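# Place the table towel roll into the cubby

## Task

Take the rolled-up towel lying on the table and set it down inside the cubby, resting on the cubby's floor next to the towel roll already there. Both towels must stay rolled up and inside, and the cubby must not be shifted from its spot.

## Robot and tools

Robot: two xArm7-style arms, left_arm and right_arm. Each has seven joints, a two-finger parallel gripper and a wrist camera. Calibrated bases in the scene frame: left_arm at (-0.019, +0.337, 0) m and right_arm at (-0.025, -0.436, 0) m, both turned almost exactly toward +x.

Scene frame: the origin sits at table-top height, halfway between the two nominal bases. +x points out over the table, +z points up, and left_arm is on the +y side. The arm names do not match left and right in the images. All reported hand positions, orientations and velocities use this frame. They can be off by a few cm, more when the arm is stretched far.

Joint order, per arm, with ranges in rad: waist (-6.283 to 6.283), shoulder (-2.059 to 2.094), upper arm roll (-6.283 to 6.283), elbow (-0.192 to 3.927), forearm roll (-6.283 to 6.283), wrist pitch (-1.693 to 3.142), wrist roll (-6.283 to 6.283). A real end may sit up to 0.010 rad from these values.

Gripper: the fingers point along the gripper's +z axis and close along its y axis. end_effector_position is the point between the pads when closed, about 2 cm short of the fingertips. Closing pushes the tips roughly 10 mm further forward, mostly while the gap is still over 40 mm.

Row format, shared by execute_actions and move: one flat list of 16 numbers, each in [-1, 1], covering both arms even if one stays still. Numbers 1-7 are left_arm joint offsets in the order above, 8 is left_arm opening, 9-15 are right_arm joint offsets and 16 is right_arm opening. Joint offsets are scaled: 1.0 equals 2.262 rad. They are offsets, not poses, always counted from the Joint targets shown in the latest result at the start of that action. Opening is absolute: +1 fully open, -1 closed. A 0 offset keeps a joint at its target. A 0 opening is a real command (half open), so resend the current opening to leave a gripper unchanged.

execute_actions(actions, cameras): actions is a list of actions; each action is a list of up to 15 rows, each row lasting one 1/30 s step. If fewer than 15 rows are given, the last one is held until the 0.5 s action ends. Every row in an action counts from the same starting targets, and each new action starts from the updated targets, so repeating an offset keeps moving the joint. An action asking a joint beyond its range by more than 0.010 rad is refused. An empty list just reports state. cameras selects images: omitted, null or ["all"] gives all; [] gives none.

move(target, speed, blend, opening_speed, blocking, cameras): target is one row or a list of up to 15 rows; every row's offsets count from the current Joint targets, not from the previous row. All joints interpolate together, so grippers travel on curves, with no avoidance of objects or the other arm. speed is in rad/s for the joint with the farthest travel, 0.01 to 3.14, default 0.5; one value or one per target. blend (rad) rounds corners between listed targets. opening_speed (at least 0.2 per s on the -1 to +1 scale) makes openings change gradually. blocking=false returns after about 0.5 s while the move continues. The result adds a move: line: done, off_target, moving, held or fault, plus limits=held if steps were withheld. Faster moves and targets set deeper past a contact press harder.

wait(seconds): 0 to 10 s with the last commands held. stop(): brakes a running move. zoom_image(camera, region): region [x0, y0, x1, y1] in pixels of that camera's latest image, at most 504 x 504; cameras are cam_high, cam_low, cam_roll_left, cam_roll_right, cam_left_wrist, cam_right_wrist, all 672x504. clear_fault(arm): releases a reported torque fault on left_arm or right_arm. read_manual(section): licence texts only. finished_scene(scene): ends the current scene, given its number; irreversible, so call it only once the towels rest correctly without the robot.

Results: per arm, end_effector_position (m), end_effector_quat_wxyz, velocities (m/s, rad/s; dropped when Joint velocities reads within noise), Joint positions (7 angles in rad, then finger pad gap in m, 0.084 fully open), Joint velocities, Joint targets (the base for the next offsets), Joint torques (include gravity and sensor offsets; positive means toward larger angles), grip_measured, Tool commands and Time used. "joint sent to its limit" means a joint was clipped at its end. "joint command not followed" means the clearance check between the arms altered targets.

Motion limits: joint targets move at most 3.14 rad/s, stay within 0.692 rad of measured angles each step, and are scaled back if the gripper target would lie over 70 mm from its measured place, so big motions need several actions.

Gripping: to hold, command an opening well below grip_measured; the lower, the firmer (about 24 N per pad). Slam-closing can press too hard.

Avoid: dropping the towel, releasing it while moving, knocking or dragging the cubby, hard hits or presses, any arm-to-arm contact, and anything leaving the table. Contact torque reaching a joint's load limit (waist 44.6, shoulder 44.8, upper arm roll 28.5, elbow 28.5, forearm roll 28.5, wrist pitch 15.3, wrist roll 16 N m) triggers a TORQUE FAULT that stops the arm until clear_fault. Long holds, stretched poses or pushing at unreachable targets heat motors: MOTOR HOT appears near 65 °C, and at 80 °C an OVER-TEMPERATURE FAULT brakes the arm for 30-60 s. Simulated time keeps running while the operator thinks and writes.

Each tool is called after "Emit:" as name(argument=value, ...), one argument or row to a line, values as JSON.

## Session

Emit:
execute_actions(
  actions=[],
  cameras=["cam_high","cam_roll_left","cam_roll_right"],
)

Emit:
zoom_image(
  camera="cam_high",
  region=[160, 40, 500, 320],
)

Scene clock: 0.00 s.
left_arm: end_effector_position=(+0.1159, -0.1395, +0.2324) grip_measured=+1.00 end_effector_quat_wxyz=(-0.172, -0.139, +0.928, -0.298) | right_arm: end_effector_position=(+0.6283, -0.4787, +0.1917) grip_measured=+1.00 end_effector_quat_wxyz=(-0.170, +0.942, +0.278, +0.081)
Joint positions: left_arm=[-1.771 -0.224 0.572 0.723 -0.777 0.508 2.283 0.084] | right_arm=[-0.219 0.689 0.051 1.949 0.361 1.29 -0.867 0.084]
Joint velocities: within noise
Joint torques (N m): no reading
Joint targets: left_arm=[-1.771 -0.224 0.572 0.723 -0.777 0.508 2.283] | right_arm=[-0.219 0.689 0.051 1.949 0.361 1.290 -0.867]
Tool commands: left_gripper/opening=+1.0 right_gripper/opening=+1.0
Images, in order (width x height): cam_high 672x504, cam_roll_left 672x504, cam_roll_right 672x504.

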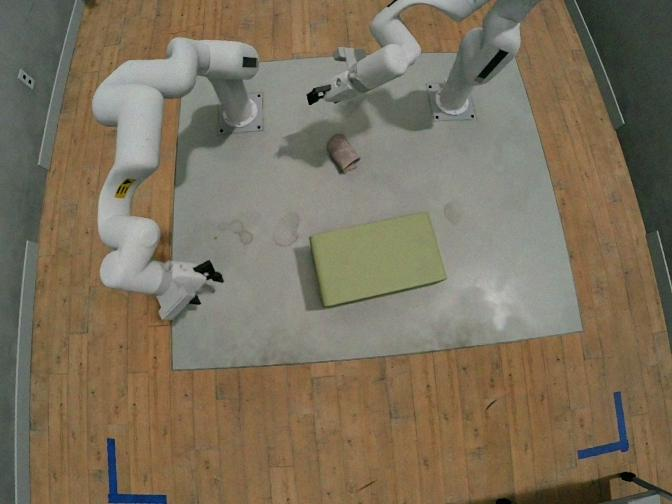

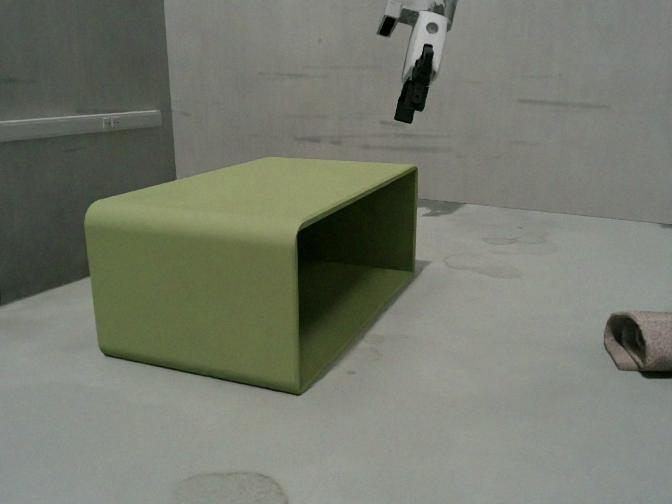

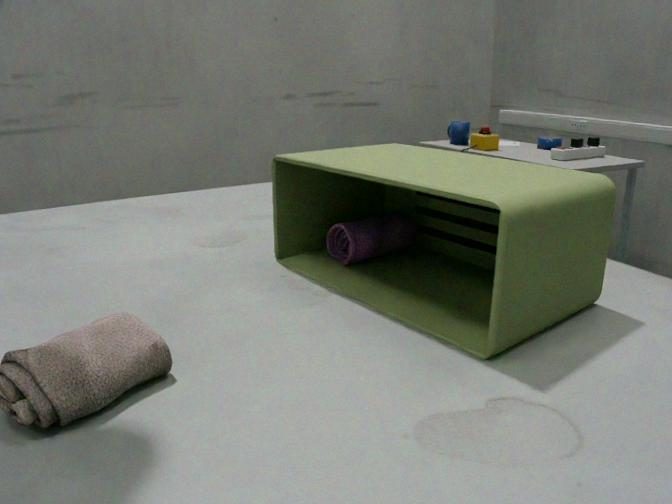

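Scaled by 1.482.

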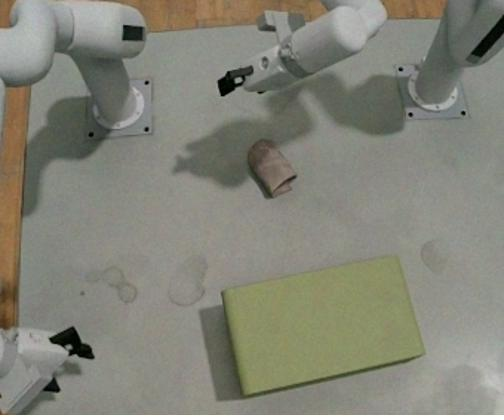

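Emit:
move(
  target=[
    [0.97,0,0,0,0,0,0,1,0,-0.1,0,-0.05,0,0,-0.2,1],
    [0.97,0,0,0,0,0,0,1,0.5942,-0.3718,-0.0225,-0.5327,-0.1596,-0.1742,-0.7511,1],
  ],
  speed=1.3,
  blend=0.4,
  cameras=["cam_high","cam_right_wrist","cam_roll_right"],
)

Emit:
zoom_image(
  camera="cam_high",
  region=[280, 100, 400, 200],
)

Scene clock: 20.53 s.
left_arm: end_effector_position=(+0.2892, +0.7246, +0.2324) grip_measured=+1.00 end_effector_quat_wxyz=(-0.187, +0.890, -0.300, +0.289) | right_arm: end_effector_position=(+0.1505, -0.0775, +0.1597) grip_measured=+1.00 end_effector_quat_wxyz=(+0.000, -0.267, +0.964, +0.000)
Joint positions: left_arm=[0.423 -0.224 0.572 0.723 -0.777 0.508 2.283 0.084] | right_arm=[1.124 -0.152 0 0.744 0 0.896 -2.566 0.084]
Joint velocities: within noise
Joint torques (N m): left_arm=[0.55 -15.19 -1.74 14.75 0.52 -1.55 0.03] | right_arm=[0.58 -16.54 0.69 12.92 -0.22 -1.57 -0.3]
Joint targets: left_arm=[0.423 -0.224 0.572 0.723 -0.777 0.508 2.283] | right_arm=[1.125 -0.152 0.000 0.744 0.000 0.896 -2.566]
move: done
Images, in order (width x height): cam_high 672x504, cam_roll_right 672x504, cam_right_wrist 672x504.

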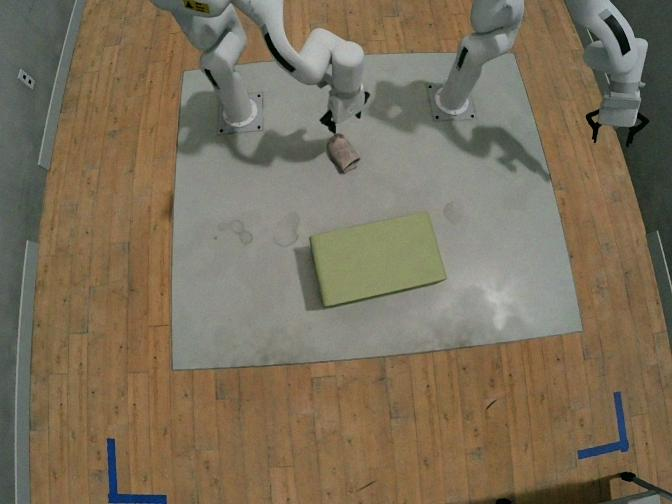

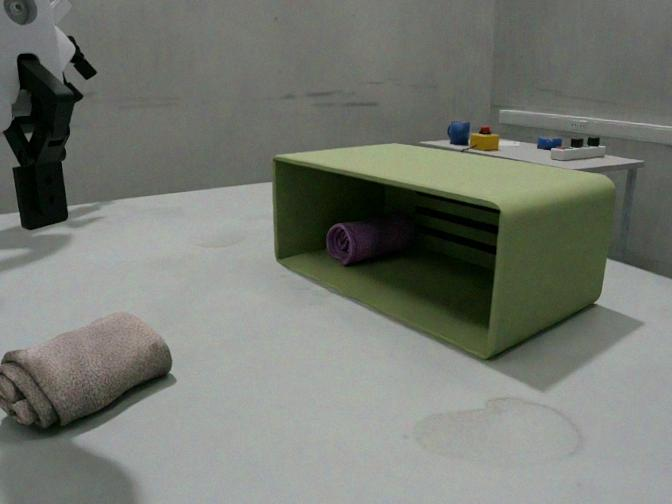

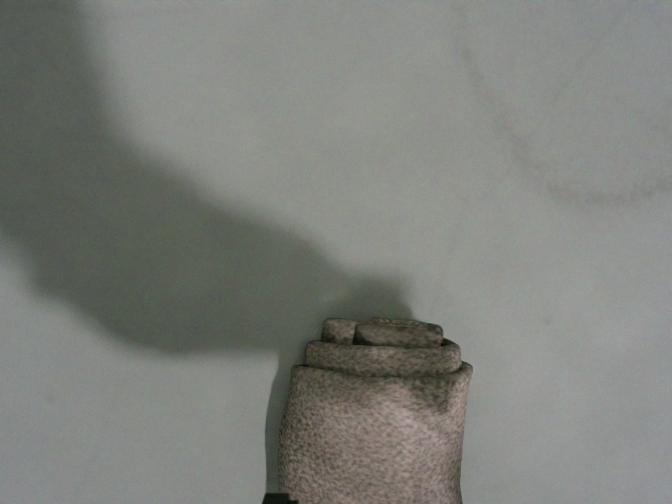

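Scaled by 4.200.

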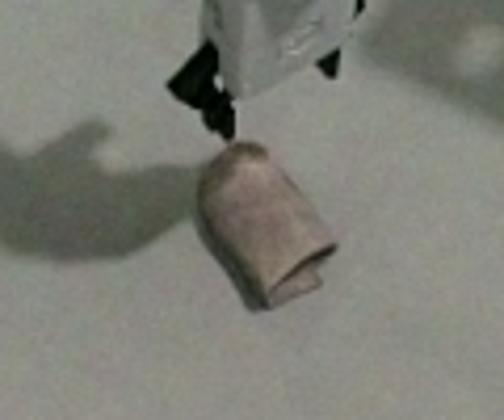

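Emit:
move(
  target=[
    [0,0,0,0,0,0,0,1,-0.0164,0.0548,0,-0.0522,0,-0.107,-0.0164,1],
    [0,0,0,0,0,0,0,1,-0.0164,0.1136,0,-0.0628,0,-0.1764,-0.0164,1],
  ],
  speed=[0.5,0.25],
  blend=0.03,
  cameras=[],
)

Emit:
move(
  target=[0,0,0,0,0,0,0,1,0,0,0,0,0,0,0,-0.6],
  opening_speed=1.2,
  cameras=["cam_roll_right"],
)

Emit:
move(
  target=[
    [0,0,0,0,0,0,0,1,0,-0.1273,0,0.0491,0,0.1764,0,-0.6],
    [0,0,0,0,0,0,0,1,-0.1693,0.0517,0,0.0672,0,-0.1702,-0.0071,-0.6],
  ],
  speed=0.6,
  blend=0.15,
  cameras=["cam_high","cam_roll_left","cam_roll_right"],
)

Scene clock: 41.43 s.
left_arm: end_effector_position=(+0.2892, +0.7246, +0.2324) grip_measured=+1.00 end_effector_quat_wxyz=(-0.187, +0.890, -0.300, +0.289) | right_arm: end_effector_position=(+0.1594, -0.0922, +0.0374) grip_measured=+1.00 end_effector_quat_wxyz=(+0.000, -0.268, +0.964, +0.000)
Joint positions: left_arm=[0.423 -0.224 0.572 0.723 -0.777 0.508 2.283 0.084] | right_arm=[1.087 0.104 0 0.602 0 0.497 -2.603 0.084]
Joint velocities: within noise
Joint torques (N m): left_arm=[0.24 -15.82 -2.02 15.01 0.58 -1.45 0.04] | right_arm=[-0.4 -17.95 0.68 9.99 0.2 -1.76 -0.34]
Joint targets: left_arm=[0.423 -0.224 0.572 0.723 -0.777 0.508 2.283] | right_arm=[1.087 0.105 0.000 0.602 0.000 0.497 -2.603]
move: done
No camera images: "cameras" was empty.

Scene clock: 42.97 s.
left_arm: end_effector_position=(+0.2892, +0.7246, +0.2324) grip_measured=+1.00 end_effector_quat_wxyz=(-0.187, +0.890, -0.300, +0.289) | right_arm: end_effector_position=(+0.1593, -0.0922, +0.0373) grip_measured=-0.04 end_effector_quat_wxyz=(+0.000, -0.268, +0.964, +0.000)
Joint positions: left_arm=[0.423 -0.224 0.572 0.723 -0.777 0.508 2.283 0.084] | right_arm=[1.087 0.105 0 0.602 0 0.497 -2.603 0.042]
Joint velocities: within noise
Joint torques (N m): left_arm=[0.24 -15.89 -2.14 14.9 0.56 -1.41 0.06] | right_arm=[-2.11 -11.25 -2.25 5.25 0.04 -0.14 -0.26]
Joint targets: left_arm=[0.423 -0.224 0.572 0.723 -0.777 0.508 2.283] | right_arm=[1.087 0.105 0.000 0.602 0.000 0.497 -2.603]
move: done
Images, in order (width x height): cam_roll_right 672x504.

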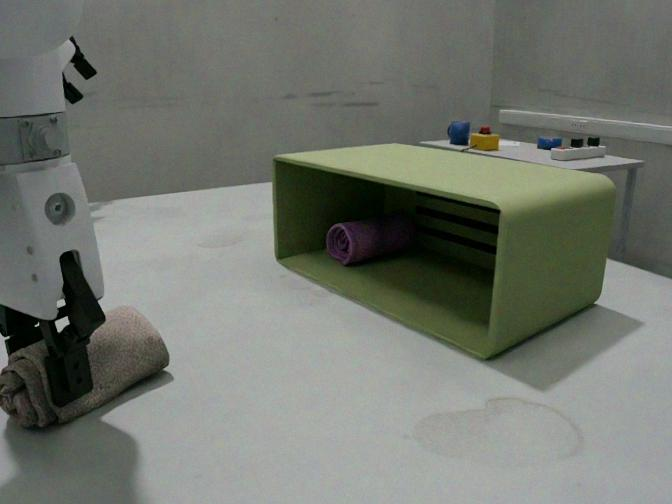

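Scene clock: 45.57 s.
left_arm: end_effector_position=(+0.2892, +0.7246, +0.2324) grip_measured=+1.00 end_effector_quat_wxyz=(-0.187, +0.890, -0.300, +0.289) | right_arm: end_effector_position=(+0.3803, -0.0974, +0.0869) grip_measured=-0.14 end_effector_quat_wxyz=(+0.171, -0.085, +0.974, +0.119)
Joint positions: left_arm=[0.423 -0.224 0.572 0.723 -0.777 0.508 2.283 0.084] | right_arm=[0.705 0.221 0 0.754 0 0.112 -2.619 0.038]
Joint velocities: within noise
Joint torques (N m): left_arm=[0.03 -15.83 -2.08 15.05 0.45 -1.53 0.03] | right_arm=[-0.42 -22.42 0.36 11.3 -0.12 -2.4 -0.34]
Joint targets: left_arm=[0.423 -0.224 0.572 0.723 -0.777 0.508 2.283] | right_arm=[0.704 0.222 0.000 0.754 0.000 0.112 -2.619]
move: done
Images, in order (width x height): cam_high 672x504, cam_roll_left 672x504, cam_roll_right 672x504.

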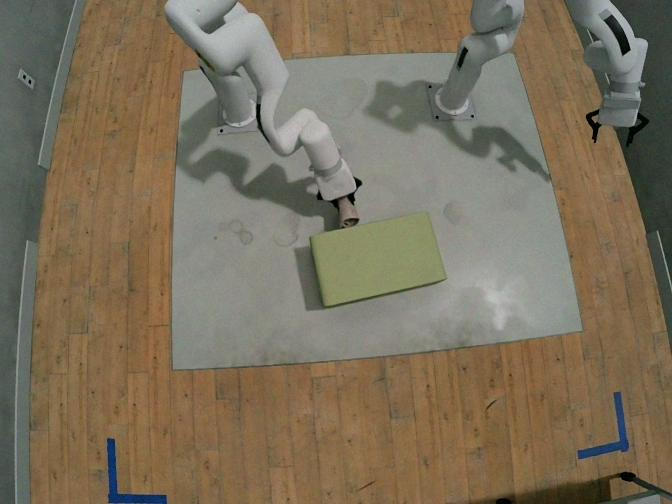

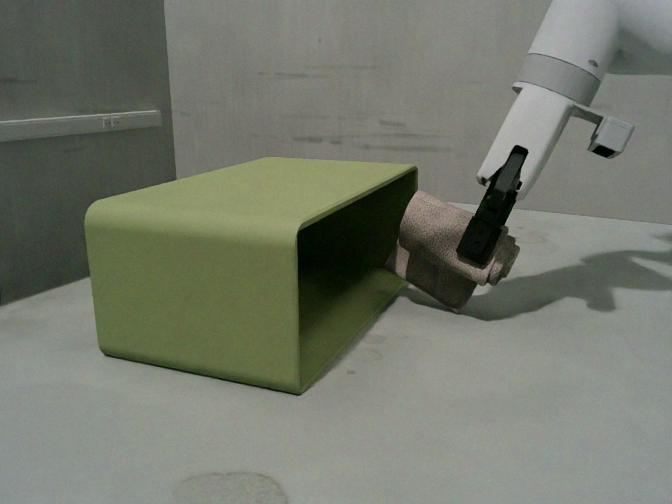

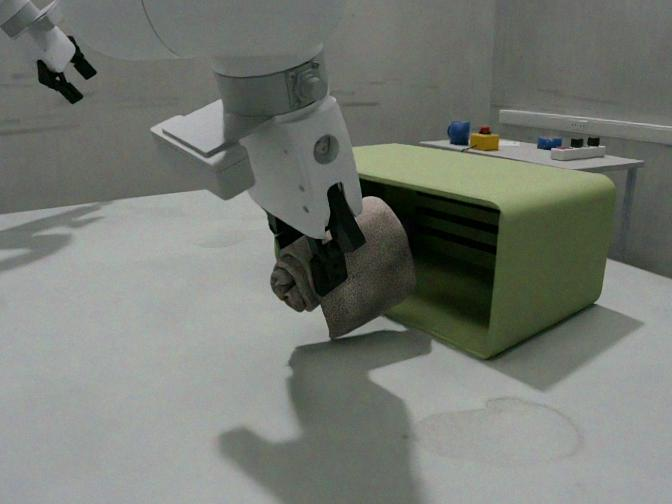

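Emit:
move(
  target=[
    [0,0,0,0,0,0,0,1,-0.027,0.0698,0,0.1079,0,0.038,-0.027,-0.6],
    [0,0,0,0,0,0,0,1,-0.027,0.1088,0,0.1079,0,-0.0009,-0.027,-0.6],
  ],
  speed=[0.3,0.12],
  cameras=["cam_high","cam_roll_left","cam_roll_right"],
)

Scene clock: 53.53 s.
left_arm: end_effector_position=(+0.2892, +0.7246, +0.2324) grip_measured=+1.00 end_effector_quat_wxyz=(-0.187, +0.890, -0.300, +0.289) | right_arm: end_effector_position=(+0.4508, -0.0854, +0.0500) grip_measured=-0.14 end_effector_quat_wxyz=(+0.178, -0.085, +0.974, +0.109)
Joint positions: left_arm=[0.423 -0.224 0.572 0.723 -0.777 0.508 2.283 0.084] | right_arm=[0.643 0.467 0 0.998 0 0.11 -2.68 0.038]
Joint velocities: within noise
Joint torques (N m): left_arm=[-0.07 -15.9 -2.17 14.85 0.49 -1.5 0.01] | right_arm=[-0.49 -26.38 -0.01 11.1 0.13 -2.22 -0.28]
Joint targets: left_arm=[0.423 -0.224 0.572 0.723 -0.777 0.508 2.283] | right_arm=[0.643 0.468 0.000 0.998 0.000 0.110 -2.680]
move: done
Images, in order (width x height): cam_high 672x504, cam_roll_left 672x504, cam_roll_right 672x504.

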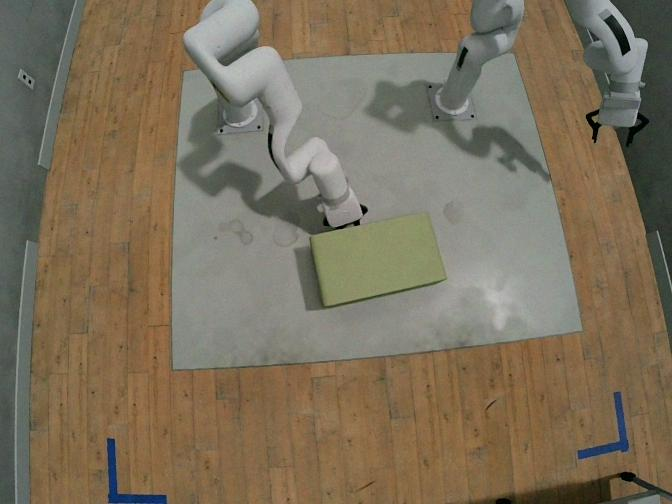

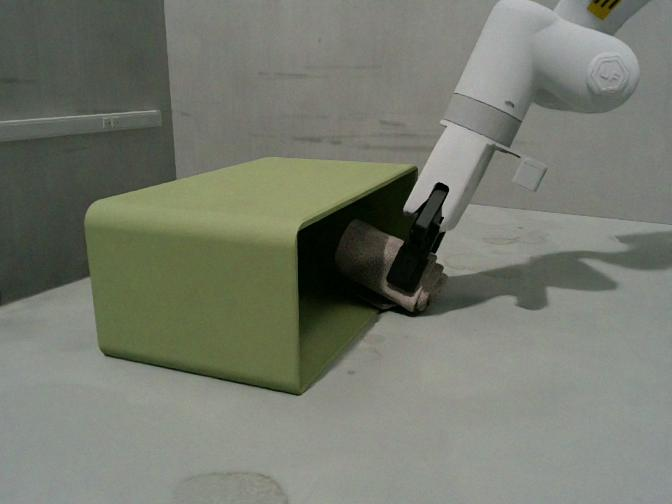

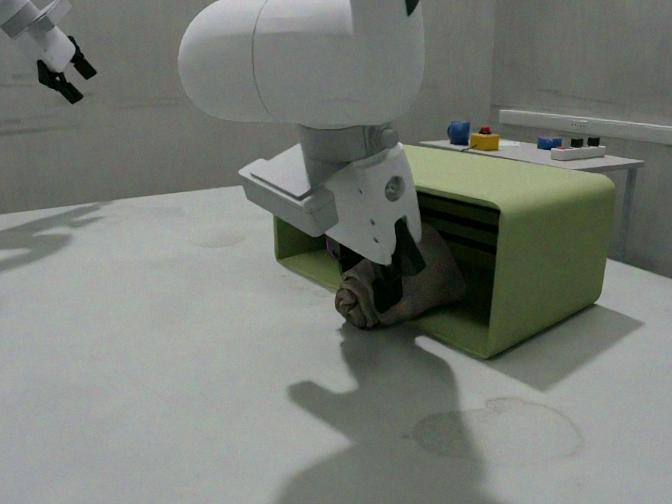

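Emit:
move(
  target=[0,0,0,0,0,0,0,1,0,0,0,0,0,0,0,0.55],
  opening_speed=0.7,
  cameras=[],
)

Emit:
move(
  target=[0,0,0,0,0,0,0,1,0,-0.1145,0,-0.0539,0,0.0606,0,0.55],
  speed=0.3,
  cameras=[],
)

Emit:
move(
  target=[
    [0,0,0,0,0,0,0,1,0.0265,-0.0075,0,-0.2065,0,-0.4111,-0.0973,-0.3],
    [0,0,0,0,0,0,0,1,0.0265,0.1437,0,-0.1698,0,-0.5256,-0.0973,-0.3],
  ],
  speed=0.6,
  blend=0.05,
  cameras=["cam_high","cam_roll_left","cam_roll_right"],
)

Emit:
zoom_image(
  camera="cam_high",
  region=[270, 150, 430, 270],
)

Scene clock: 76.33 s.
left_arm: end_effector_position=(+0.2892, +0.7246, +0.2324) grip_measured=+1.00 end_effector_quat_wxyz=(-0.187, +0.890, -0.300, +0.289) | right_arm: end_effector_position=(+0.4508, -0.0854, +0.0499) grip_measured=+0.54 end_effector_quat_wxyz=(+0.178, -0.085, +0.974, +0.109)
Joint positions: left_arm=[0.423 -0.224 0.572 0.723 -0.777 0.508 2.283 0.084] | right_arm=[0.643 0.468 0 0.998 0 0.11 -2.68 0.067]
Joint velocities: within noise
Joint torques (N m): left_arm=[0.02 -15.8 -2.06 14.84 0.4 -1.52 0] | right_arm=[0.36 -27.76 0.1 11.03 0.28 -2.07 -0.1]
Joint targets: left_arm=[0.423 -0.224 0.572 0.723 -0.777 0.508 2.283] | right_arm=[0.643 0.468 0.000 0.998 0.000 0.110 -2.680]
move: done
No camera images: "cameras" was empty.

Scene clock: 77.73 s.
left_arm: end_effector_position=(+0.2892, +0.7246, +0.2324) grip_measured=+1.00 end_effector_quat_wxyz=(-0.187, +0.890, -0.300, +0.289) | right_arm: end_effector_position=(+0.4233, -0.1057, +0.1230) grip_measured=+0.54 end_effector_quat_wxyz=(+0.178, -0.085, +0.974, +0.109)
Joint positions: left_arm=[0.423 -0.224 0.572 0.723 -0.777 0.508 2.283 0.084] | right_arm=[0.643 0.209 0 0.876 0 0.247 -2.68 0.067]
Joint velocities: within noise
Joint torques (N m): left_arm=[0.02 -15.84 -2.13 14.68 0.42 -1.53 0.06] | right_arm=[0.2 -24.89 0.32 11.82 0.28 -1.78 -0.03]
Joint targets: left_arm=[0.423 -0.224 0.572 0.723 -0.777 0.508 2.283] | right_arm=[0.643 0.209 0.000 0.876 0.000 0.247 -2.680]
move: done
No camera images: "cameras" was empty.

Scene clock: 80.50 s.
left_arm: end_effector_position=(+0.2892, +0.7246, +0.2324) grip_measured=+1.00 end_effector_quat_wxyz=(-0.187, +0.890, -0.300, +0.289) | right_arm: end_effector_position=(+0.3603, -0.1148, +0.0503) grip_measured=-0.32 end_effector_quat_wxyz=(+0.388, -0.203, +0.877, +0.196)
Joint positions: left_arm=[0.423 -0.224 0.572 0.723 -0.777 0.508 2.283 0.084] | right_arm=[0.703 0.534 0 0.492 0 -0.942 -2.9 0.03]
Joint velocities: within noise
Joint torques (N m): left_arm=[-0.22 -15.73 -2.01 14.82 0.33 -1.55 0.07] | right_arm=[0.6 -21.26 0.14 5.29 0.22 -2.6 -0.33]
Joint targets: left_arm=[0.423 -0.224 0.572 0.723 -0.777 0.508 2.283] | right_arm=[0.703 0.534 0.000 0.492 0.000 -0.942 -2.900]
move: done
Images, in order (width x height): cam_high 672x504, cam_roll_left 672x504, cam_roll_right 672x504.

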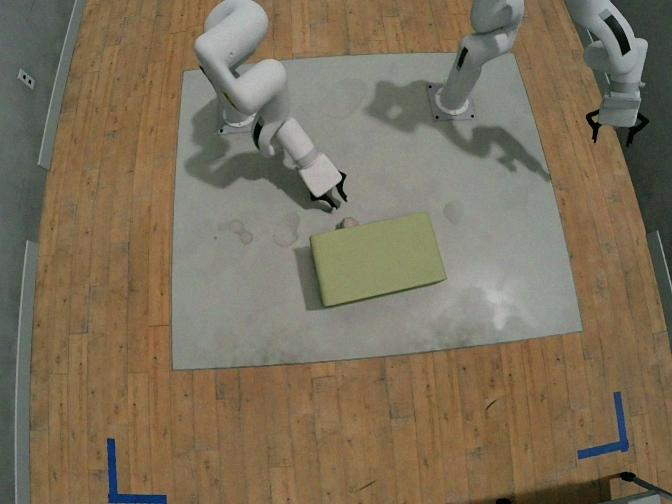

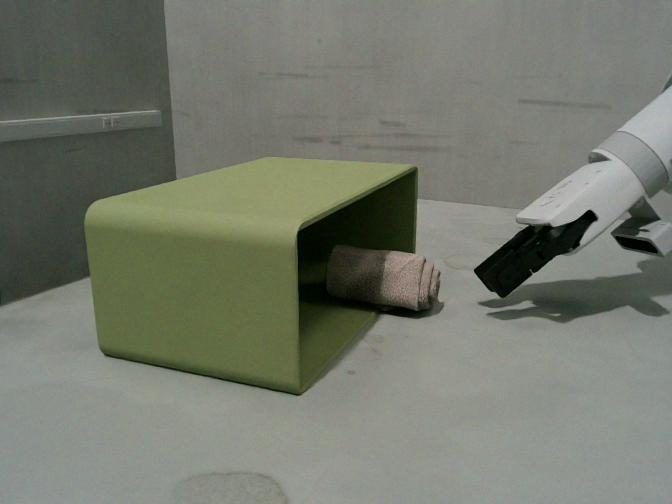

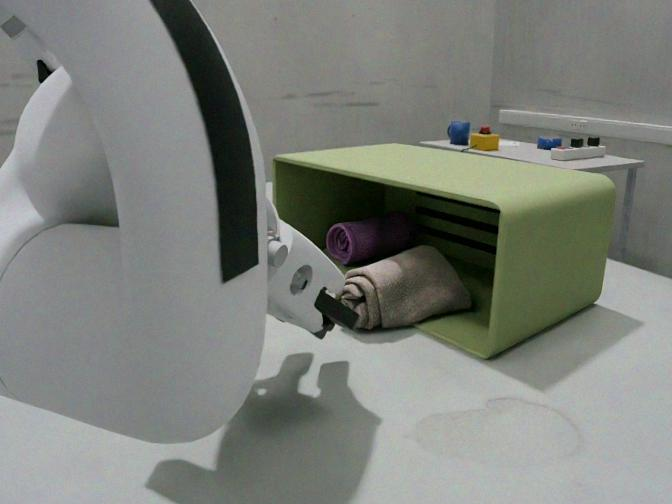

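Scaled by 3.150.

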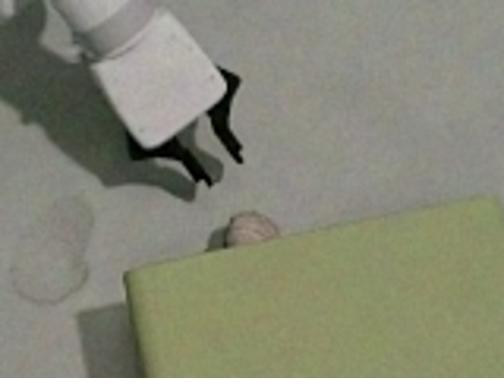

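Emit:
move(
  target=[
    [0,0,0,0,0,0,0,1,-0.004,0.0128,0,0.042,0,0.0292,0,-0.3],
    [0,0,0,0,0,0,0,1,-0.015,0.0323,0,0.1012,0,0.0694,0,-0.3],
    [0,0,0,0,0,0,0,1,-0.0363,0.0676,0,0.195,0,0.1273,0,-0.3],
  ],
  speed=0.15,
  blend=0.03,
  cameras=["cam_high","cam_roll_left","cam_roll_right"],
)

Emit:
zoom_image(
  camera="cam_roll_left",
  region=[280, 150, 480, 350],
)

Scene clock: 92.93 s.
left_arm: end_effector_position=(+0.2892, +0.7246, +0.2324) grip_measured=+1.00 end_effector_quat_wxyz=(-0.187, +0.890, -0.300, +0.289) | right_arm: end_effector_position=(+0.4897, -0.0740, +0.0503) grip_measured=-0.32 end_effector_quat_wxyz=(+0.396, -0.167, +0.885, +0.180)
Joint positions: left_arm=[0.423 -0.224 0.572 0.723 -0.777 0.508 2.283 0.084] | right_arm=[0.621 0.687 0 0.933 0 -0.654 -2.9 0.03]
Joint velocities: within noise
Joint torques (N m): left_arm=[-0.08 -15.61 -2.11 14.8 0.43 -1.5 0.02] | right_arm=[-0.52 -27.49 0.14 8.94 0.18 -2.14 -0.06]
Joint targets: left_arm=[0.423 -0.224 0.572 0.723 -0.777 0.508 2.283] | right_arm=[0.621 0.687 0.000 0.933 0.000 -0.654 -2.900]
move: done
Images, in order (width x height): cam_high 672x504, cam_roll_left 672x504, cam_roll_right 672x504.

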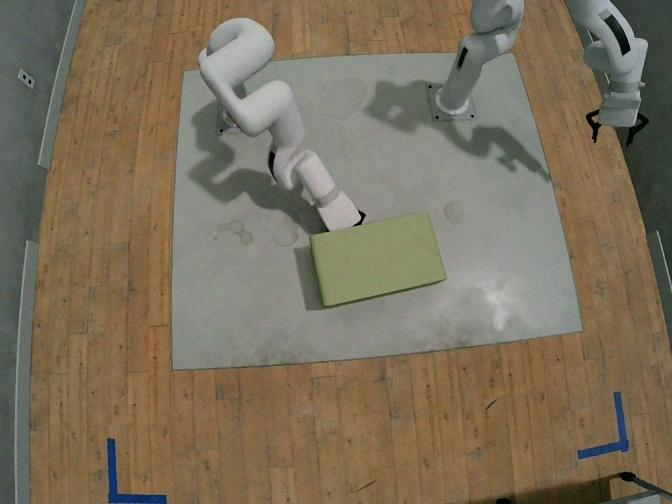

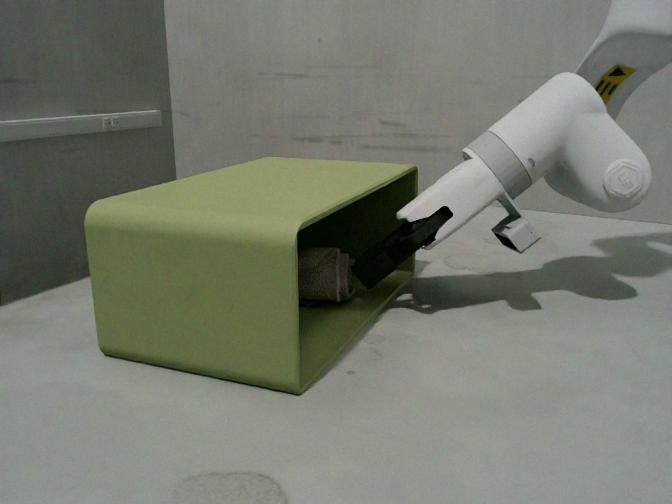

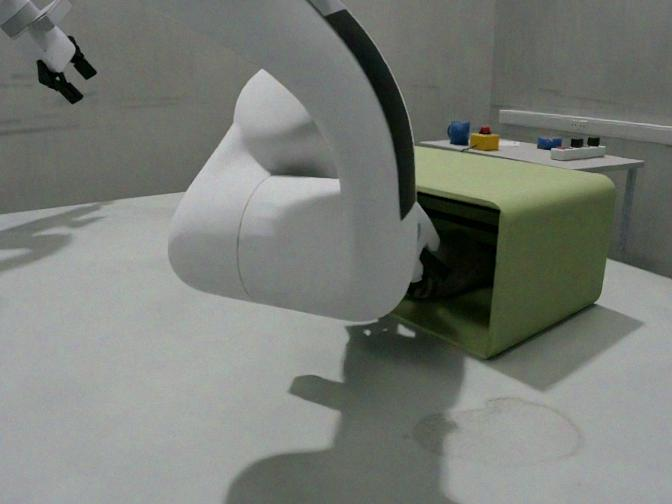

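Scaled by 2.520.

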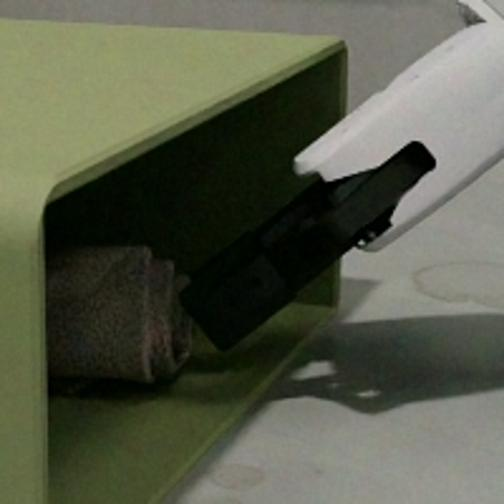

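Inside. Back out to the start pose.

Emit:
move(
  target=[0,0,0,0,0,0,0,1,0.0323,-0.0548,0,-0.153,0,-0.0981,0,-0.3],
  speed=0.5,
  cameras=["cam_roll_left","cam_roll_right"],
)

Scene clock: 98.97 s.
left_arm: end_effector_position=(+0.2892, +0.7246, +0.2324) grip_measured=+1.00 end_effector_quat_wxyz=(-0.187, +0.890, -0.300, +0.289) | right_arm: end_effector_position=(+0.3857, -0.0999, +0.0495) grip_measured=-0.32 end_effector_quat_wxyz=(+0.389, -0.199, +0.878, +0.195)
Joint positions: left_arm=[0.423 -0.224 0.572 0.723 -0.777 0.508 2.283 0.084] | right_arm=[0.694 0.563 0 0.587 0 -0.876 -2.9 0.03]
Joint velocities: within noise
Joint torques (N m): left_arm=[-0.06 -15.49 -2.08 14.91 0.33 -1.48 -0.02] | right_arm=[0.58 -23.5 -0.27 5.43 0.14 -2.5 -0.01]
Joint targets: left_arm=[0.423 -0.224 0.572 0.723 -0.777 0.508 2.283] | right_arm=[0.694 0.563 0.000 0.587 0.000 -0.876 -2.900]
move: done
Images, in order (width x height): cam_roll_left 672x504, cam_roll_right 672x504.

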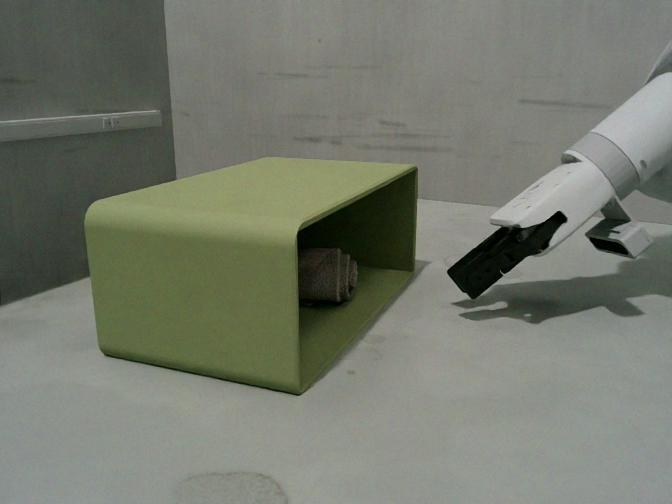

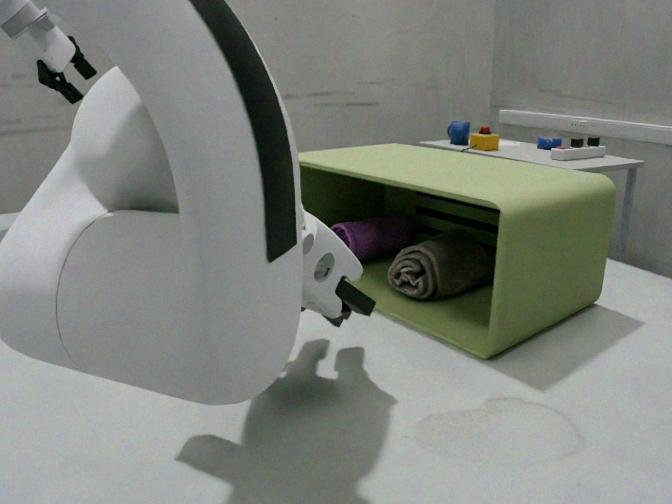

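Emit:
finished_scene(
  scene=2,
)

The scene is finished: the task was done.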